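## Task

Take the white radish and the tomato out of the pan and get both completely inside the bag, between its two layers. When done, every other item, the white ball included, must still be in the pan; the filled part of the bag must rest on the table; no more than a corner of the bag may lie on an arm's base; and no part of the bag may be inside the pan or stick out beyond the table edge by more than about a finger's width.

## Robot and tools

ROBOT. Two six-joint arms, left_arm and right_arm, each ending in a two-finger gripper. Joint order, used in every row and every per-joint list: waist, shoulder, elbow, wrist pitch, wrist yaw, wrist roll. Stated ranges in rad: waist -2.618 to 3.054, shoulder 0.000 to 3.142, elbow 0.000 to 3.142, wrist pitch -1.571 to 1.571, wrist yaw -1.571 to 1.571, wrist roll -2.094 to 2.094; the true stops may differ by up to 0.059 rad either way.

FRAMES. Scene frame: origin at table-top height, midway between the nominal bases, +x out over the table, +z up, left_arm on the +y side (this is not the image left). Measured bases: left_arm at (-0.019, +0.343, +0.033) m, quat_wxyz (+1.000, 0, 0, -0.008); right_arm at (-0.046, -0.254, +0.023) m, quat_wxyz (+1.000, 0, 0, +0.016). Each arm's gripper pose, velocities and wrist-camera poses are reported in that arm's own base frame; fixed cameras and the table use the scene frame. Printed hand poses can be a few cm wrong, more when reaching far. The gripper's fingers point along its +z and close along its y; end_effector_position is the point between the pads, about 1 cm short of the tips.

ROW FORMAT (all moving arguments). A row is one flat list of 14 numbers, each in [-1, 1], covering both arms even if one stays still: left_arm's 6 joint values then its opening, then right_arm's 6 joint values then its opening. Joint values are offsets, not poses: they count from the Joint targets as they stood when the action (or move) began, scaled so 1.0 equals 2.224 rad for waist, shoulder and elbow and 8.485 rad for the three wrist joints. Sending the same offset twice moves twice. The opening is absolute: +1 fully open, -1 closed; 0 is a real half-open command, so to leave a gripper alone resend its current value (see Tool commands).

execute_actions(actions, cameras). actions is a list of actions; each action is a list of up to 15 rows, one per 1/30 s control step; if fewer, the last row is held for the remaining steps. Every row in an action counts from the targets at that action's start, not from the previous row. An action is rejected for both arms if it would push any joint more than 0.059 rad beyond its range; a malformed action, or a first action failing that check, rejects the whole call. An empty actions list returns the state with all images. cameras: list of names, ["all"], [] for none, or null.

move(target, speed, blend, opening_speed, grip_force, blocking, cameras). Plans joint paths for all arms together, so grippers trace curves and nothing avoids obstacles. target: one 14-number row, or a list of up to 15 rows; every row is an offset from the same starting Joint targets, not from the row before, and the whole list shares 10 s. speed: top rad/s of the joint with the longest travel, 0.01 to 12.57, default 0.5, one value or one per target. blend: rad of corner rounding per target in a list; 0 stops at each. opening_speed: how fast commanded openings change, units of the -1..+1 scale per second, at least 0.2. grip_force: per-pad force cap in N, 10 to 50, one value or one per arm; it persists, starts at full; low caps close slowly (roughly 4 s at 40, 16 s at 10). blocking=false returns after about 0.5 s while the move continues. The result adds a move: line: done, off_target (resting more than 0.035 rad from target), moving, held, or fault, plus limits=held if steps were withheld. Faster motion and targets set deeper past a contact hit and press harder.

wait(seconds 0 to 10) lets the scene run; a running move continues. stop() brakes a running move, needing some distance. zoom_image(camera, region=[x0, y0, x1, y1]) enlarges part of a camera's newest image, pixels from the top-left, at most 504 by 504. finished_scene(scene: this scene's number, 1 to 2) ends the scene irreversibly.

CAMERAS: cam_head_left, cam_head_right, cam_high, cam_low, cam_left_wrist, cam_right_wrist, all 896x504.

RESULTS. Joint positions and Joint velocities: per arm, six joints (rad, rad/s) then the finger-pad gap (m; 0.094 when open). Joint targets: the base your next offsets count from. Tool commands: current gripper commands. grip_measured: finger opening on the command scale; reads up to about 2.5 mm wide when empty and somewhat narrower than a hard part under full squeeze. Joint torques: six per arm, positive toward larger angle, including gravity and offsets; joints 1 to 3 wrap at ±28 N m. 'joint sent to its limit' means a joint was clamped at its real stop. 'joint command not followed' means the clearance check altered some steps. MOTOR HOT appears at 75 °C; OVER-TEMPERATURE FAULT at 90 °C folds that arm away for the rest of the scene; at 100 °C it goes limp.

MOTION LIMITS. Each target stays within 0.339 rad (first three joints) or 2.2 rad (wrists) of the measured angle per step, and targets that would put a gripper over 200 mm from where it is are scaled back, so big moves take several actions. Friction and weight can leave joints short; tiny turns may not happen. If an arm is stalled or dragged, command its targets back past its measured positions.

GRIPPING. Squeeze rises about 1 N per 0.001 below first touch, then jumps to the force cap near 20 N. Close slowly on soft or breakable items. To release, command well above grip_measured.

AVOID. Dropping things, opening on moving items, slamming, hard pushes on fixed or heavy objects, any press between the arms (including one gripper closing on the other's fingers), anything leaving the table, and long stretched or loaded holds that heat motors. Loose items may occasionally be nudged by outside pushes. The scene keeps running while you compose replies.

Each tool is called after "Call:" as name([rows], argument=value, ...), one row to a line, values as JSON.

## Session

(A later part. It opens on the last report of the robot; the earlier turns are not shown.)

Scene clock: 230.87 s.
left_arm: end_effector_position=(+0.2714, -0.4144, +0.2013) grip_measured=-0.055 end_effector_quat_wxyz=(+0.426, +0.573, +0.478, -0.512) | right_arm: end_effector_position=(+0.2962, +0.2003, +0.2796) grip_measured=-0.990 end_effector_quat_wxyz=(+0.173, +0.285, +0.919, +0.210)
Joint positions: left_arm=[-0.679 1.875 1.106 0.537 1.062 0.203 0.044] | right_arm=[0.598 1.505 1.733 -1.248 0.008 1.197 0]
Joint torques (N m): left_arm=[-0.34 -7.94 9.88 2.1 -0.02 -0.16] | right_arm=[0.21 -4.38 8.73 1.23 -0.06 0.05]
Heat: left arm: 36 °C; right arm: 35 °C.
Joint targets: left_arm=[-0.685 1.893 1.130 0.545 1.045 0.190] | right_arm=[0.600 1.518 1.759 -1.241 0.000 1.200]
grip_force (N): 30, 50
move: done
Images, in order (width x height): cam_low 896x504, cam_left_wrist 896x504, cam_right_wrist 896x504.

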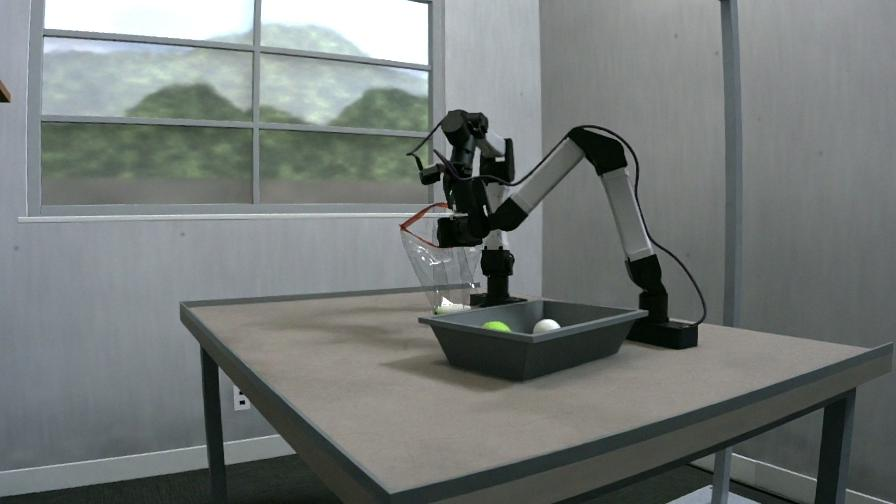

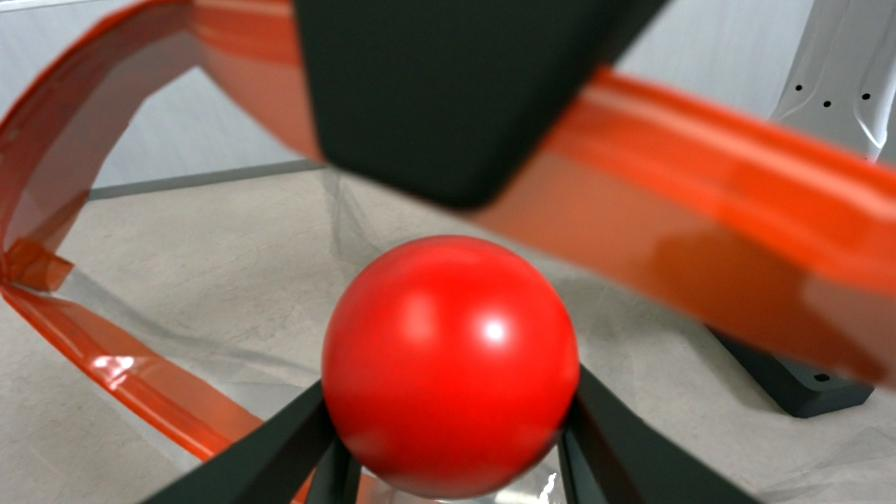

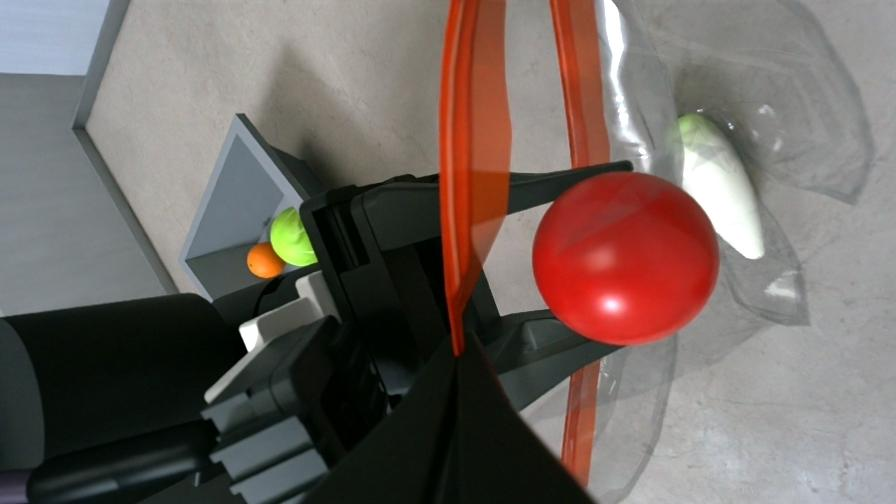

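Call:
move([
  [0.0009,0.0683,-0.0495,0.0312,0,0,-0.13,0,-0.0477,-0.1601,0.0296,0,0,-1],
  [0.0009,0.1641,-0.0607,0.0589,0,0,-0.13,0,-0.0589,-0.2873,0.0602,0,0,-1],
], speed=0.3, blend=[0.1,0], cameras=["cam_left_wrist","cam_right_wrist","cam_low","cam_head_left"])

Call:
zoom_image(camera="cam_low", region=[360, 80, 560, 340])

Scene clock: 234.40 s.
left_arm: end_effector_position=(+0.2754, -0.4175, +0.0767) grip_measured=-0.055 end_effector_quat_wxyz=(+0.438, +0.574, +0.468, -0.509) | right_arm: end_effector_position=(+0.2953, +0.1996, +0.1449) grip_measured=-0.990 end_effector_quat_wxyz=(+0.164, +0.286, +0.923, +0.200)
Joint positions: left_arm=[-0.679 2.241 1.003 1.038 1.06 0.202 0.044] | right_arm=[0.598 1.422 1.123 -0.749 0.008 1.197 0]
Joint torques (N m): left_arm=[-0.12 -9.05 4.62 2.1 -0.01 -0.16] | right_arm=[0.2 -8.43 6.64 1.34 -0.06 0.05]
Heat: left arm: 36 °C; right arm: 35 °C.
Joint targets: left_arm=[-0.683 2.258 0.995 1.045 1.045 0.190] | right_arm=[0.600 1.387 1.120 -0.731 0.000 1.200]
grip_force (N): 30, 50
move: done
Images, in order (width x height): cam_head_left 896x504, cam_low 896x504, cam_left_wrist 896x504, cam_right_wrist 896x504.

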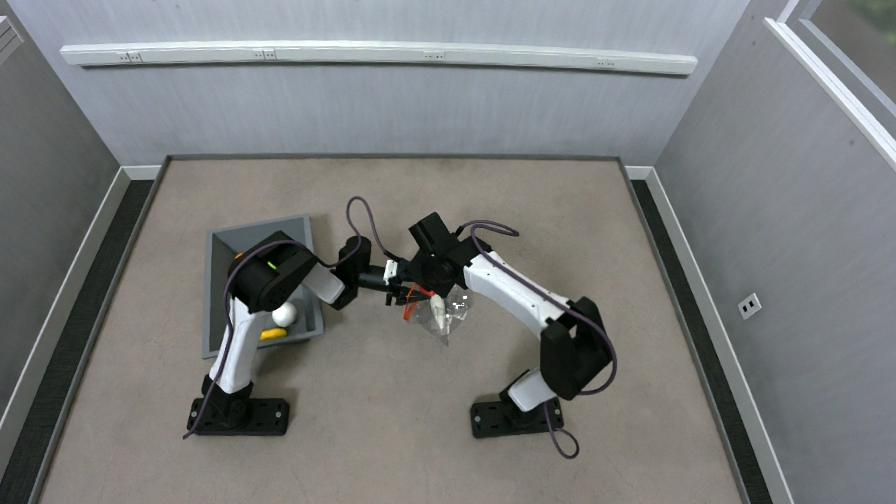

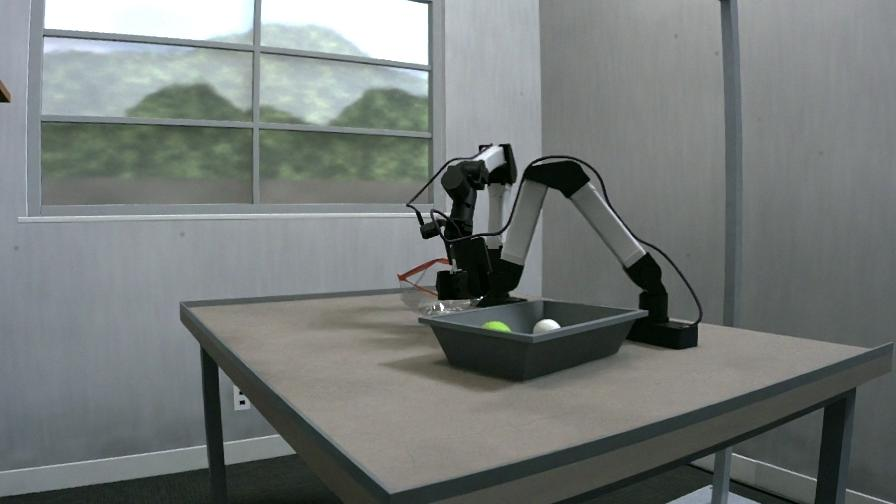

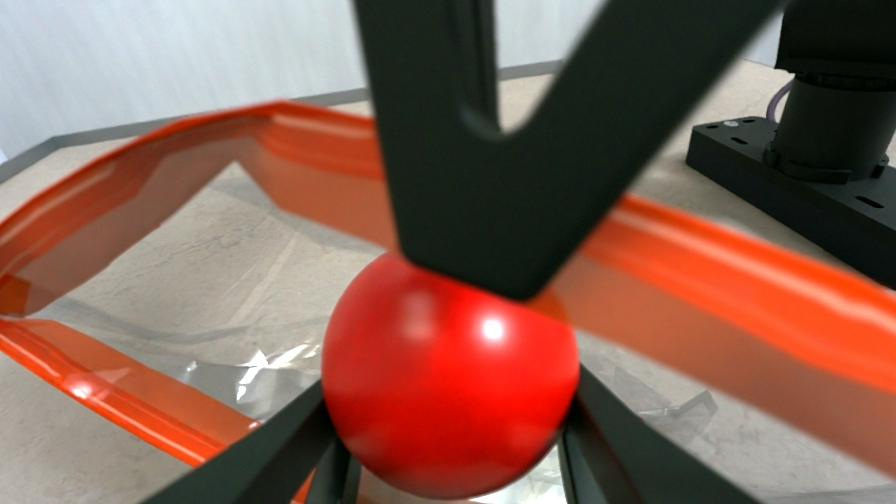

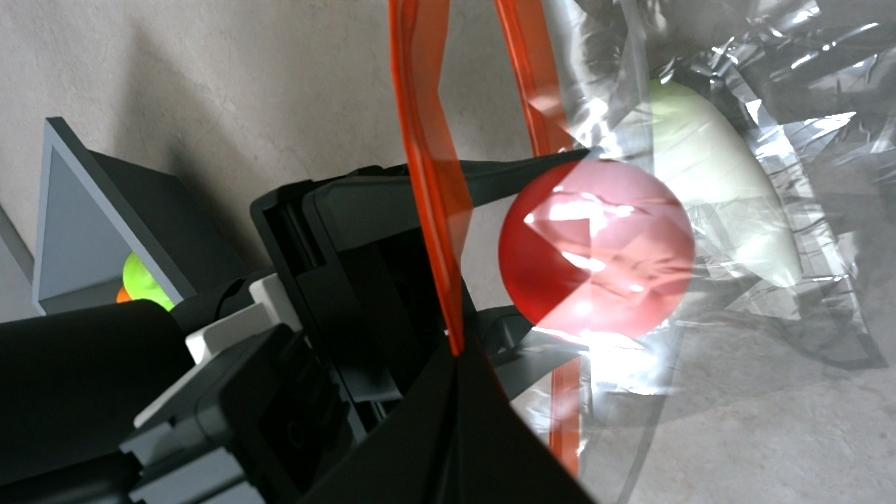

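Scaled by 1.938 from the camera's 896x504 image, which has a finer 1280x720 frame.

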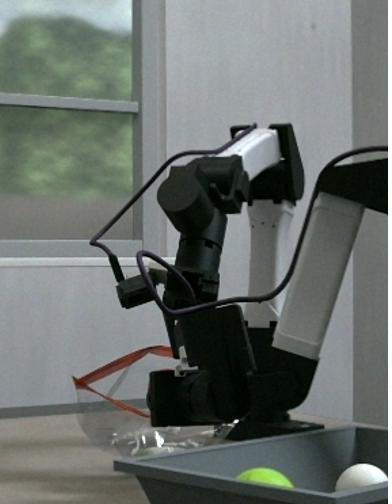

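Call:
move([
  [-0.0099,0.0481,0.0157,0.0083,-0.0018,0,-0.13,0,0.0031,-0.0746,0.0223,0,0,-1],
  [-0.0099,0.0481,0.0157,0.0083,-0.0018,0,0.15,0,0.0031,-0.0746,0.0223,0,0,-1],
], speed=0.2, opening_speed=0.3, cameras=["cam_left_wrist","cam_right_wrist","cam_low"])

Scene clock: 237.53 s.
left_arm: end_effector_position=(+0.2690, -0.4229, +0.0431) grip_measured=+0.148 end_effector_quat_wxyz=(+0.428, +0.575, +0.474, -0.511) | right_arm: end_effector_position=(+0.2947, +0.1992, +0.1077) grip_measured=-0.990 end_effector_quat_wxyz=(+0.172, +0.285, +0.919, +0.210)
Joint positions: left_arm=[-0.699 2.344 1.012 1.11 1.045 0.202 0.054] | right_arm=[0.598 1.418 0.957 -0.56 0.008 1.197 0]
Joint torques (N m): left_arm=[-0.27 -9.03 6.5 2.09 -0.01 -0.15] | right_arm=[0.21 -7.49 6.5 1.35 -0.06 0.05]
Heat: left arm: 36 °C; right arm: 35 °C.
Joint targets: left_arm=[-0.706 2.365 1.030 1.115 1.030 0.190] | right_arm=[0.600 1.394 0.955 -0.542 0.000 1.200]
grip_force (N): 30, 50
move: done
Images, in order (width x height): cam_low 896x504, cam_left_wrist 896x504, cam_right_wrist 896x504.

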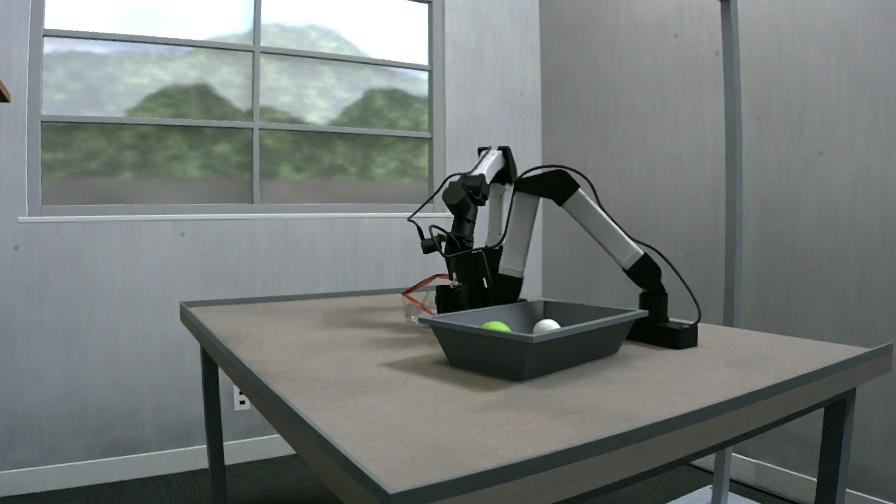

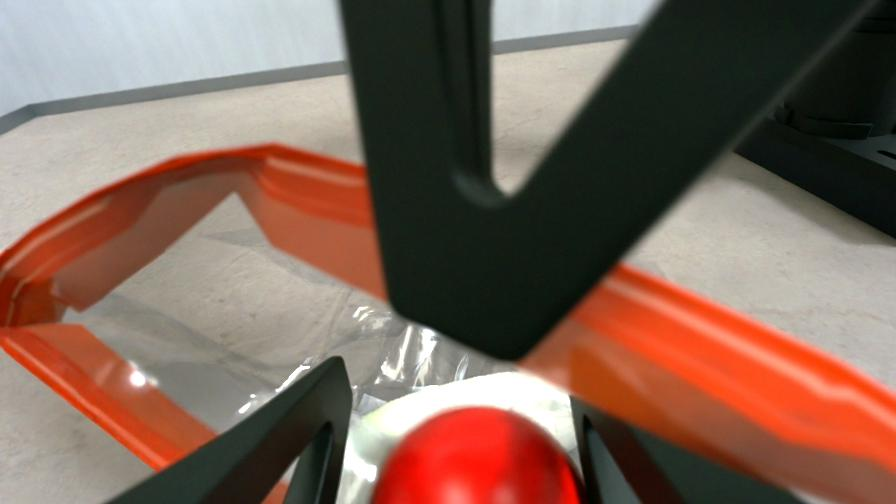

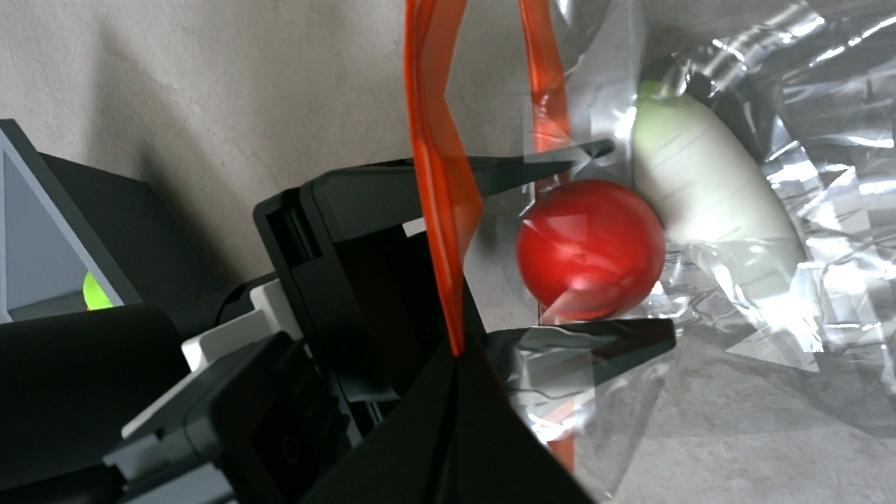

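Call:
move(target=[0.0103,-0.1192,-0.0076,-0.0289,0.002,0,0.15,0,0.0013,0.1556,-0.0441,0,0,-1], speed=0.2, cameras=["cam_left_wrist","cam_right_wrist","cam_low"])

Call:
zoom_image(camera="cam_low", region=[360, 80, 560, 340])

Scene clock: 241.67 s.
left_arm: end_effector_position=(+0.2726, -0.4209, +0.1072) grip_measured=+0.148 end_effector_quat_wxyz=(+0.428, +0.573, +0.478, -0.510) | right_arm: end_effector_position=(+0.2913, +0.1969, +0.1812) grip_measured=-0.990 end_effector_quat_wxyz=(+0.159, +0.286, +0.925, +0.194)
Joint positions: left_arm=[-0.691 2.129 1.012 0.888 1.045 0.202 0.054] | right_arm=[0.598 1.418 1.272 -0.917 0.008 1.197 0]
Joint torques (N m): left_arm=[0.88 -12.37 6.05 1.82 0.16 -0.16] | right_arm=[0.23 -7.25 9.55 1.09 -0.06 0.05]
Heat: left arm: 36 °C; right arm: 35 °C.
Joint targets: left_arm=[-0.683 2.100 1.013 0.870 1.047 0.190] | right_arm=[0.600 1.397 1.301 -0.916 0.000 1.200]
grip_force (N): 30, 50
move: done
Images, in order (width x height): cam_low 896x504, cam_left_wrist 896x504, cam_right_wrist 896x504.

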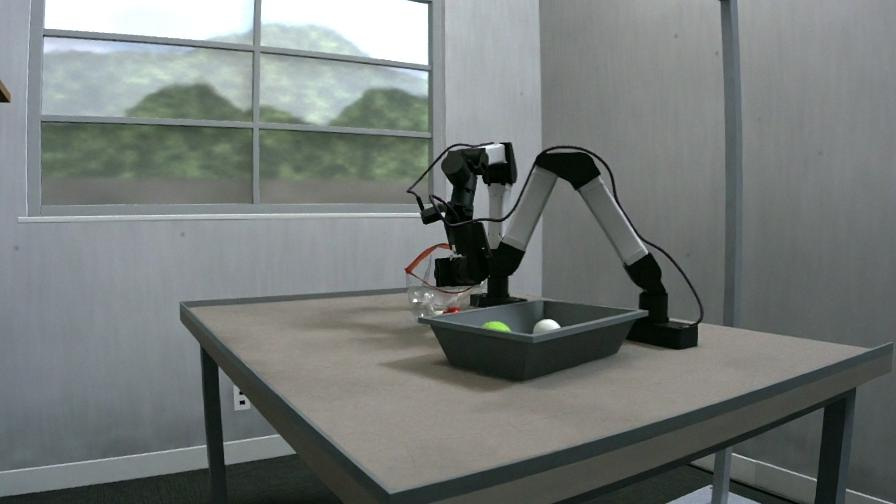

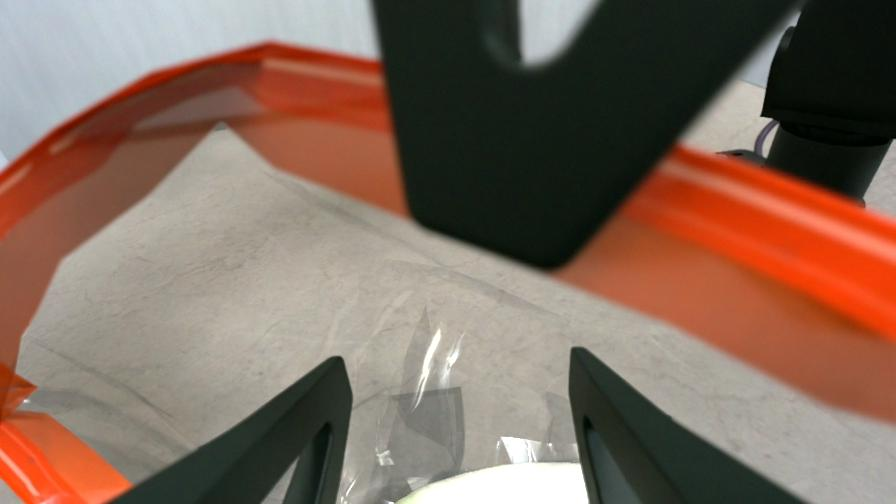

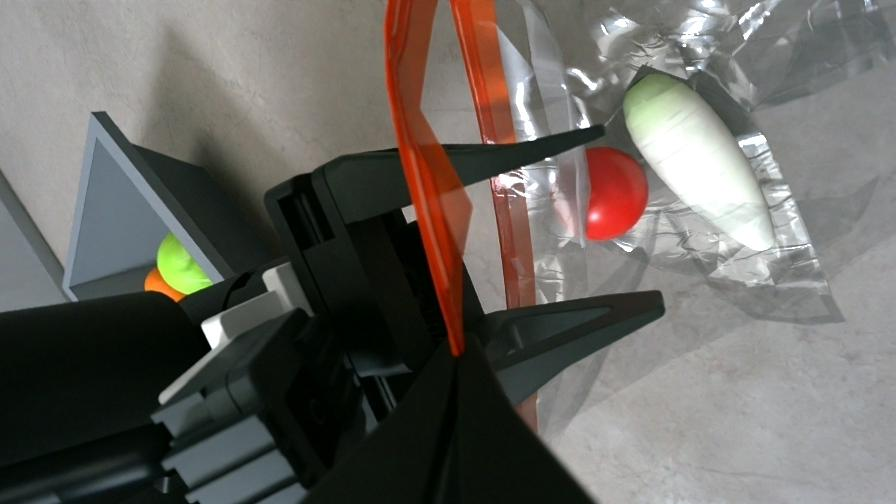

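Scaled by 1.938 from the camera's 896x504 image, which has a finer 1280x720 frame.

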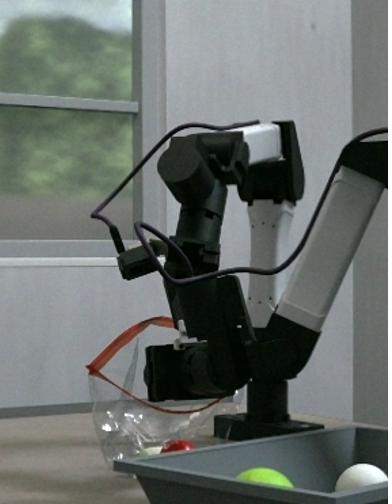

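Call:
move(target=[0.1003,-0.0787,-0.0576,-0.0230,0.0251,0.0189,0.15,0,0,0,0,0,0,-1], speed=0.25, cameras=["cam_left_wrist","cam_right_wrist"])

Scene clock: 243.53 s.
left_arm: end_effector_position=(+0.2963, -0.3310, +0.1287) grip_measured=+0.148 end_effector_quat_wxyz=(+0.431, +0.565, +0.488, -0.507) | right_arm: end_effector_position=(+0.2912, +0.1968, +0.1811) grip_measured=-0.990 end_effector_quat_wxyz=(+0.159, +0.286, +0.925, +0.194)
Joint positions: left_arm=[-0.461 1.952 0.896 0.692 1.244 0.337 0.054] | right_arm=[0.598 1.418 1.272 -0.917 0.008 1.197 0]
Joint torques (N m): left_arm=[0.31 -10.96 4.97 1.64 0.36 0.07] | right_arm=[0.23 -7.24 9.55 1.12 -0.06 0.05]
Heat: left arm: 36 °C; right arm: 35 °C.
Joint targets: left_arm=[-0.459 1.925 0.885 0.675 1.259 0.350] | right_arm=[0.600 1.397 1.301 -0.916 0.000 1.200]
grip_force (N): 30, 50
move: done
Images, in order (width x height): cam_left_wrist 896x504, cam_right_wrist 896x504.

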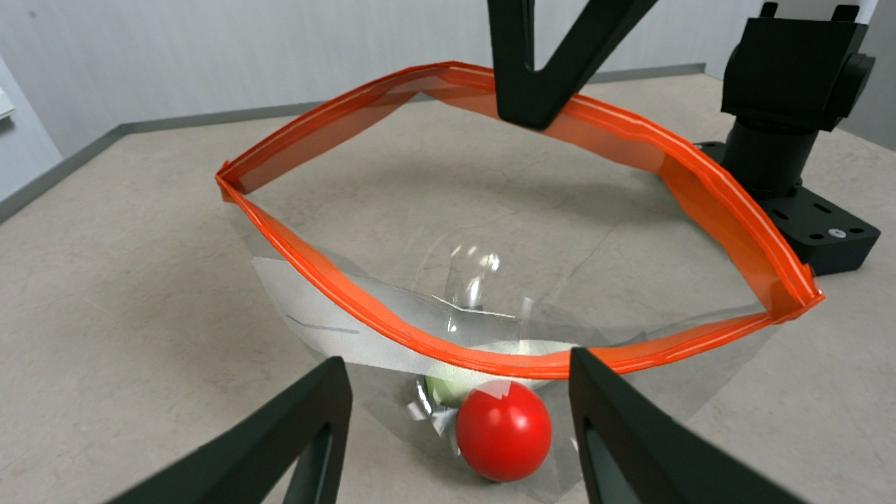

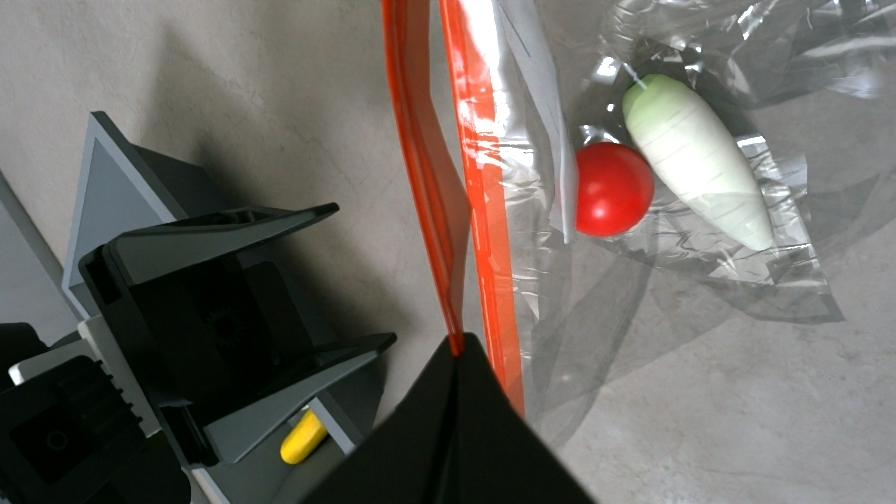

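Call:
move([
  [0,-0.1911,0.0967,-0.056,0,0,0.15,0,0,0,0,0,0,-1],
  [0.0715,-0.281,0.1866,-0.0442,-0.1484,-0.0413,0.15,0.0751,0.1981,-0.1587,0.0949,0,0,-1],
], speed=[0.5,0.4], blend=[0.1,0], cameras=["all"])

Scene clock: 249.27 s.
left_arm: end_effector_position=(+0.4188, -0.1355, +0.4833) grip_measured=+0.148 end_effector_quat_wxyz=(+0.783, +0.103, +0.601, -0.121) | right_arm: end_effector_position=(+0.3069, +0.2925, +0.0120) grip_measured=-0.990 end_effector_quat_wxyz=(+0.159, +0.207, +0.937, +0.233)
Joint positions: left_arm=[-0.306 1.316 1.278 0.298 0.017 0.012 0.054] | right_arm=[0.763 1.823 0.952 -0.127 0.005 1.197 0]
Joint torques (N m): left_arm=[0.66 -6.34 10.61 2.26 -0.15 -0.14] | right_arm=[0.4 -6.69 5.44 1.37 -0.03 0.05]
Heat: left arm: 36 °C; right arm: 35 °C.
Joint targets: left_arm=[-0.300 1.300 1.300 0.300 0.000 0.000] | right_arm=[0.767 1.838 0.947 -0.110 0.000 1.200]
grip_force (N): 30, 50
move: done

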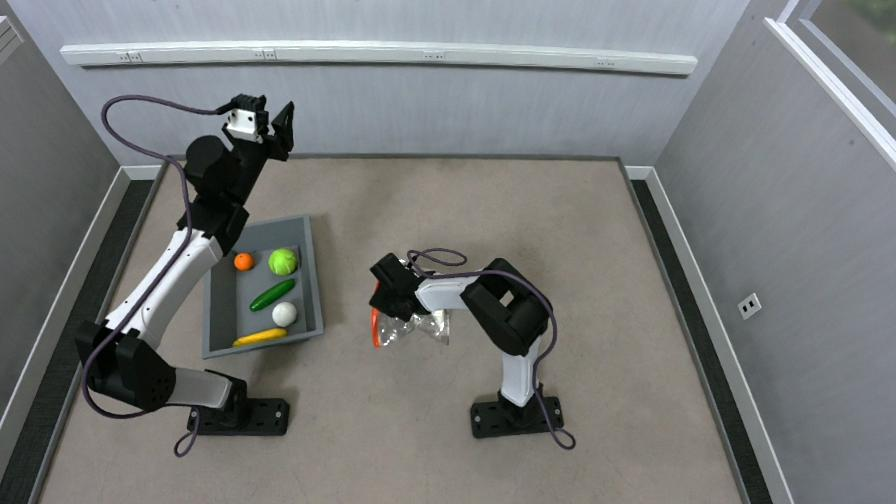

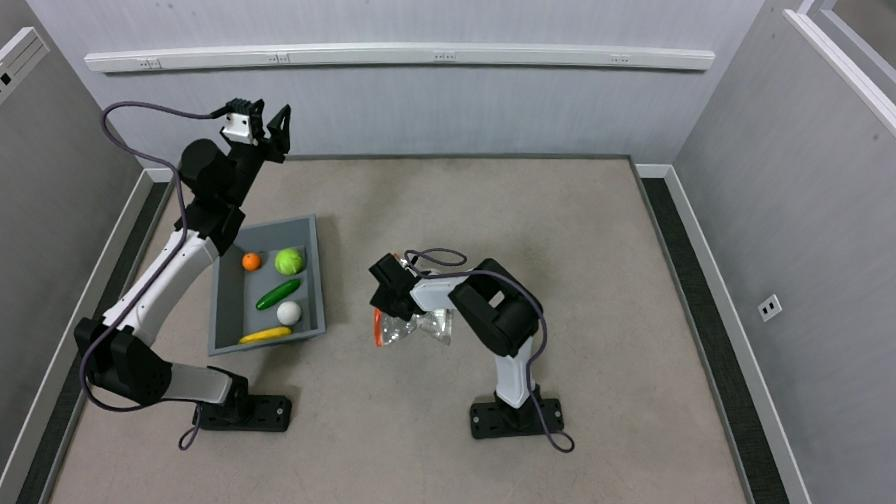

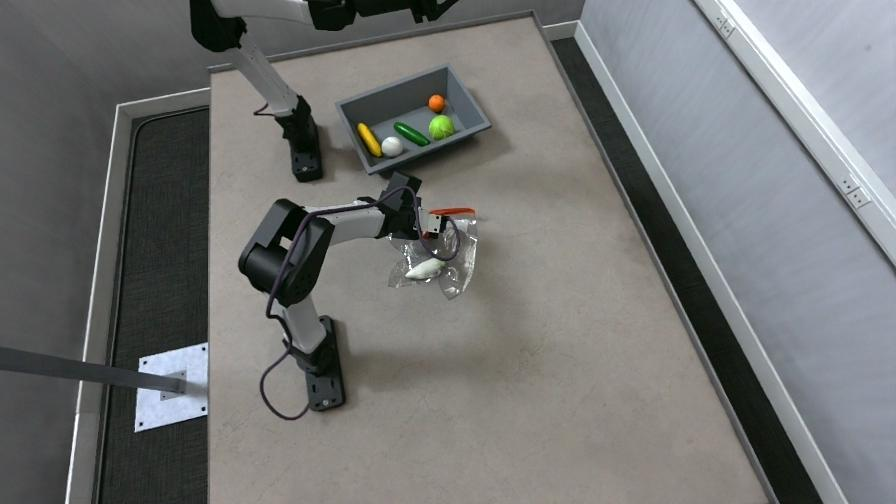

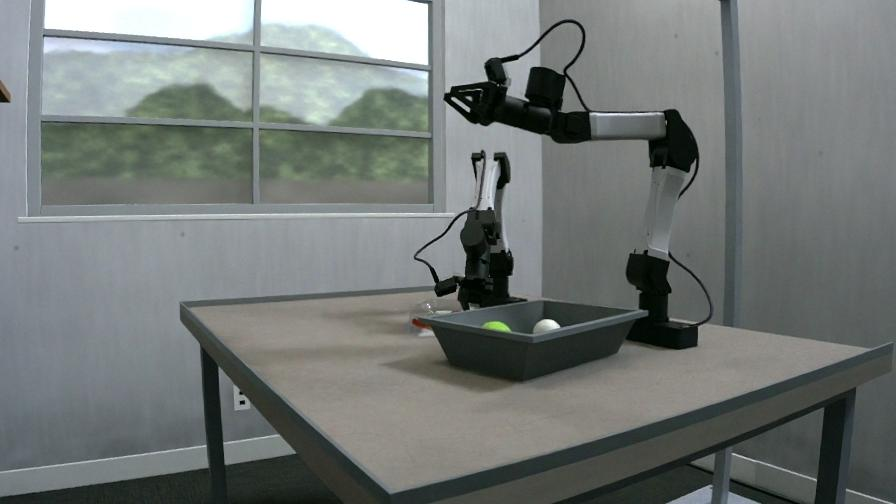

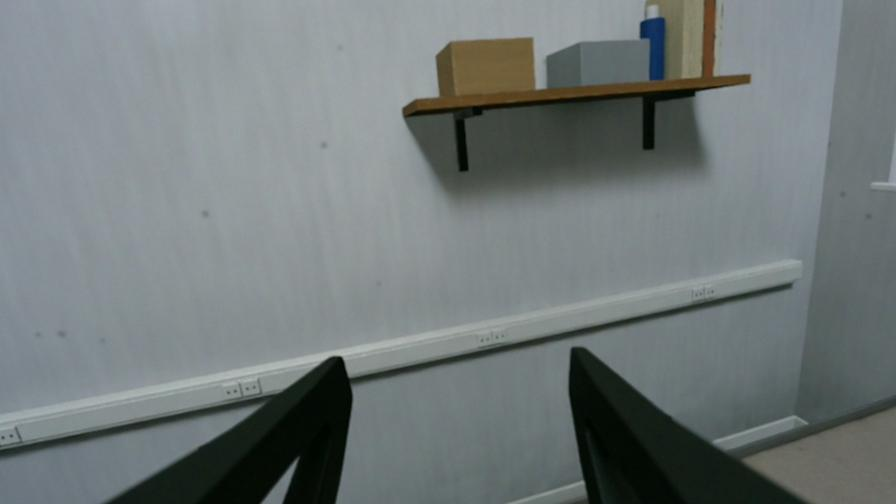

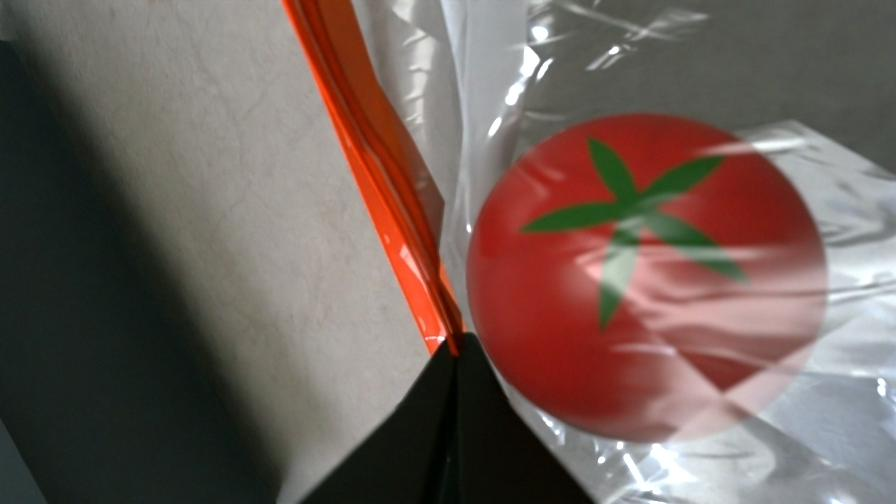

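Call:
move(target=[0,0,0,0,0,0,0.15,-0.0751,-0.1439,0.3651,-0.1333,0,0,-1], speed=0.35, cameras=["cam_right_wrist","cam_low","cam_head_right","cam_high"])

Call:
zoom_image(camera="cam_low", region=[360, 80, 560, 340])

Scene clock: 266.57 s.
left_arm: end_effector_position=(+0.4189, -0.1354, +0.4833) grip_measured=+0.148 end_effector_quat_wxyz=(+0.783, +0.103, +0.601, -0.121) | right_arm: end_effector_position=(+0.3005, +0.2071, +0.2661) grip_measured=-0.990 end_effector_quat_wxyz=(+0.160, +0.282, +0.925, +0.198)
Joint positions: left_arm=[-0.306 1.316 1.278 0.298 0.016 0.012 0.054] | right_arm=[0.606 1.546 1.733 -1.244 0.005 1.197 0]
Joint torques (N m): left_arm=[0.69 -6.31 10.67 2.25 -0.14 -0.17] | right_arm=[-0.5 -8.47 8.77 1.14 -0.03 0.05]
Heat: left arm: 38 °C; right arm: 37 °C.
Joint targets: left_arm=[-0.300 1.300 1.300 0.300 0.000 0.000] | right_arm=[0.600 1.518 1.760 -1.242 0.000 1.200]
grip_force (N): 30, 50
move: done
Images, in order (width x height): cam_head_right 896x504, cam_high 896x504, cam_low 896x504, cam_right_wrist 896x504.

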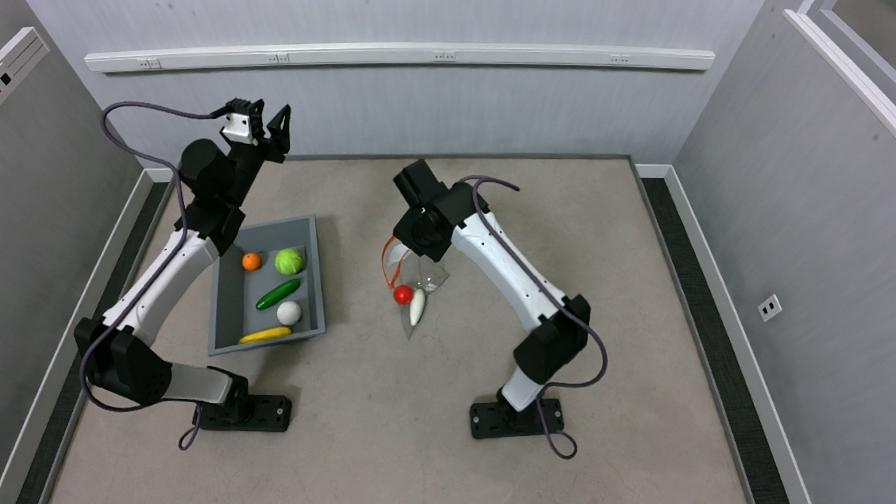

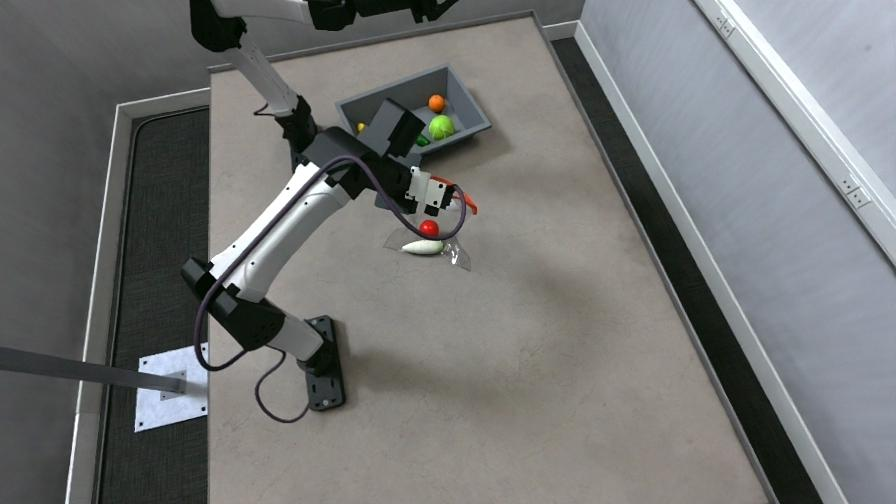

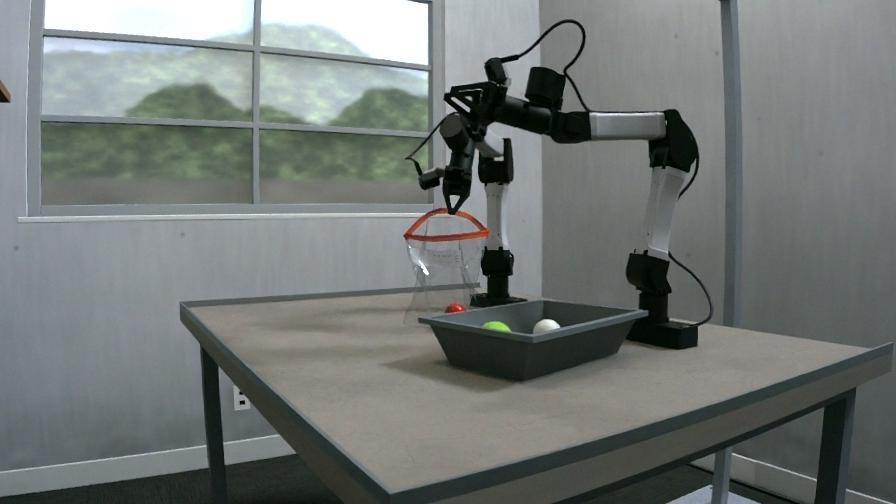

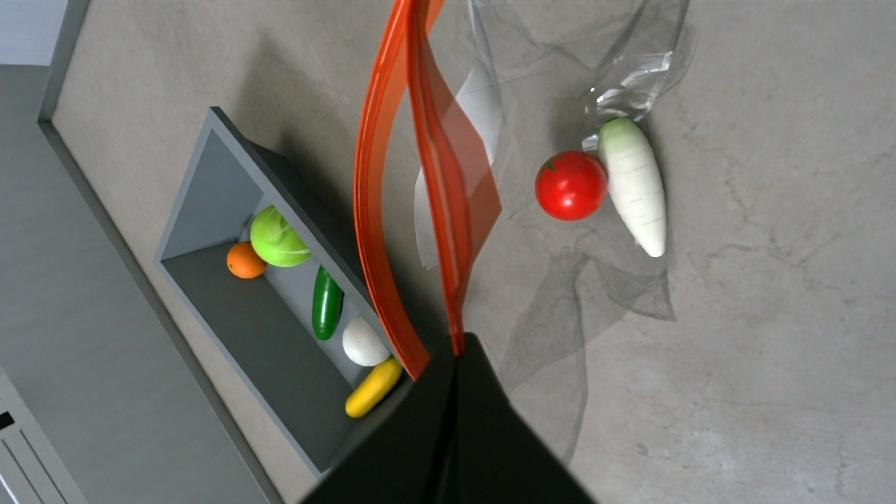

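Scaled by 1.938 from the camera's 896x504 image, which has a finer 1280x720 frame.

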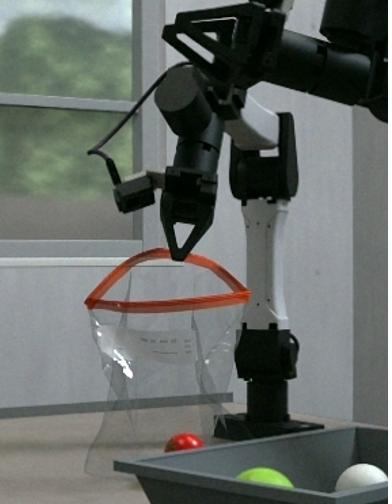

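Call:
move([
  [0,0,0,0,0,0,0.15,-0.1322,-0.0674,-0.005,-0.014,0,-0.0641,-1],
  [0,0,0,0,0,0,0.15,-0.1189,-0.1109,-0.1577,0.0146,0,-0.0606,-1],
], speed=0.3, cameras=["cam_right_wrist","cam_low","cam_head_right"])

Call:
zoom_image(camera="cam_low", region=[360, 80, 560, 340])

Scene clock: 272.00 s.
left_arm: end_effector_position=(+0.4189, -0.1354, +0.4833) grip_measured=+0.148 end_effector_quat_wxyz=(+0.783, +0.103, +0.601, -0.121) | right_arm: end_effector_position=(+0.2981, +0.1010, +0.2429) grip_measured=-0.990 end_effector_quat_wxyz=(+0.237, +0.168, +0.948, +0.128)
Joint positions: left_arm=[-0.306 1.316 1.278 0.298 0.016 0.012 0.054] | right_arm=[0.329 1.299 1.412 -1.137 0.005 0.679 0]
Joint torques (N m): left_arm=[0.68 -6.28 10.65 2.26 -0.14 -0.17] | right_arm=[0.66 -6.56 6.27 1.35 -0.04 0.09]
Heat: left arm: 39 °C; right arm: 37 °C.
Joint targets: left_arm=[-0.300 1.300 1.300 0.300 0.000 0.000] | right_arm=[0.336 1.271 1.409 -1.118 0.000 0.686]
grip_force (N): 30, 50
move: done
Images, in order (width x height): cam_head_right 896x504, cam_low 896x504, cam_right_wrist 896x504.

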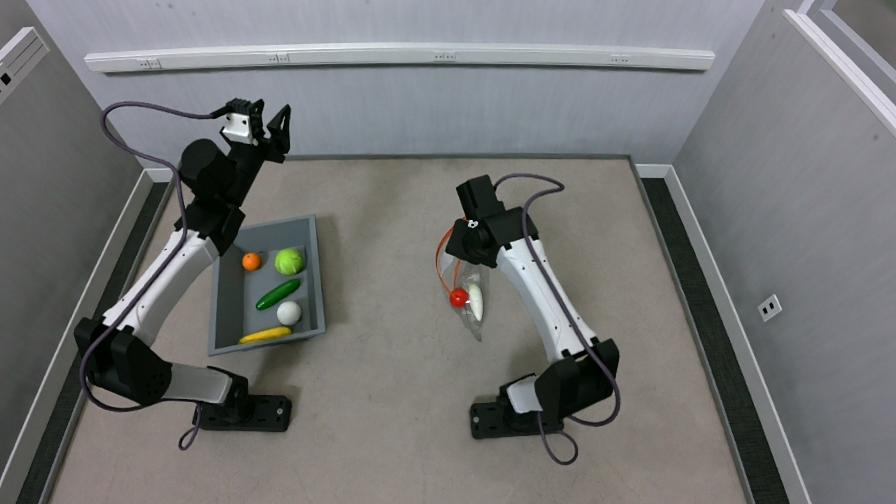

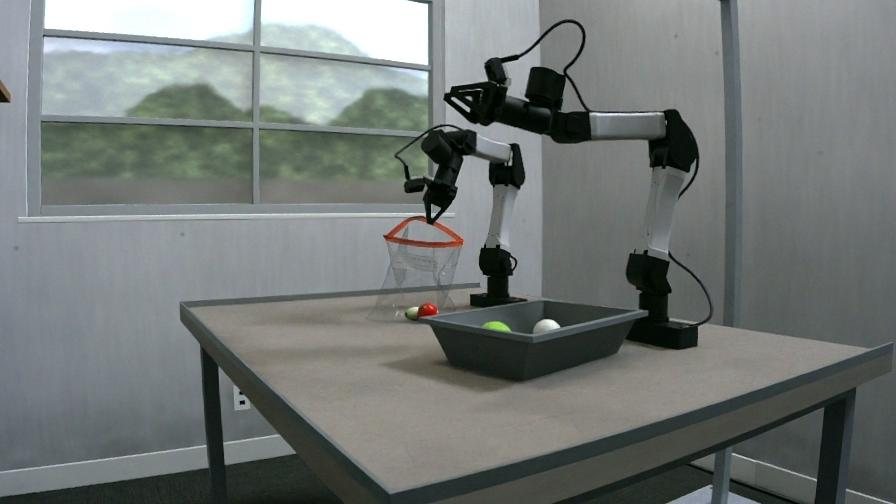

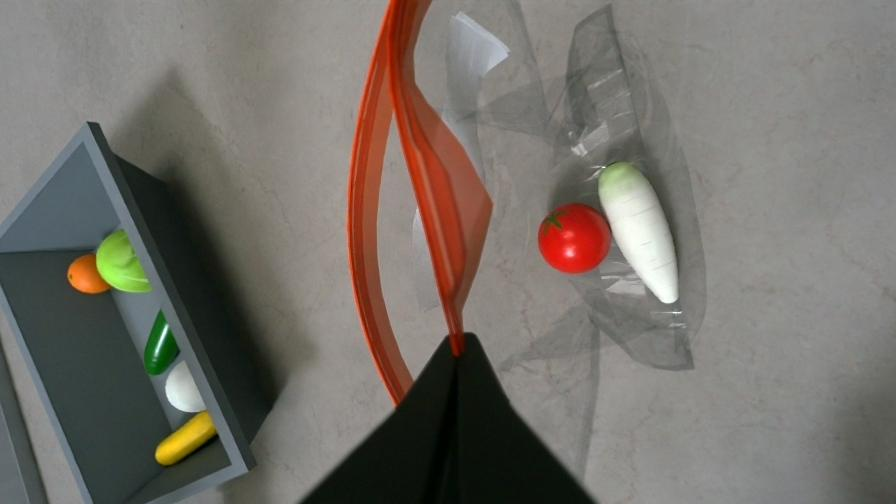

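Scaled by 1.938 from the camera's 896x504 image, which has a finer 1280x720 frame.

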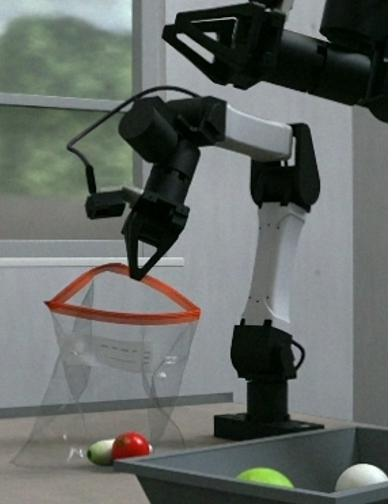

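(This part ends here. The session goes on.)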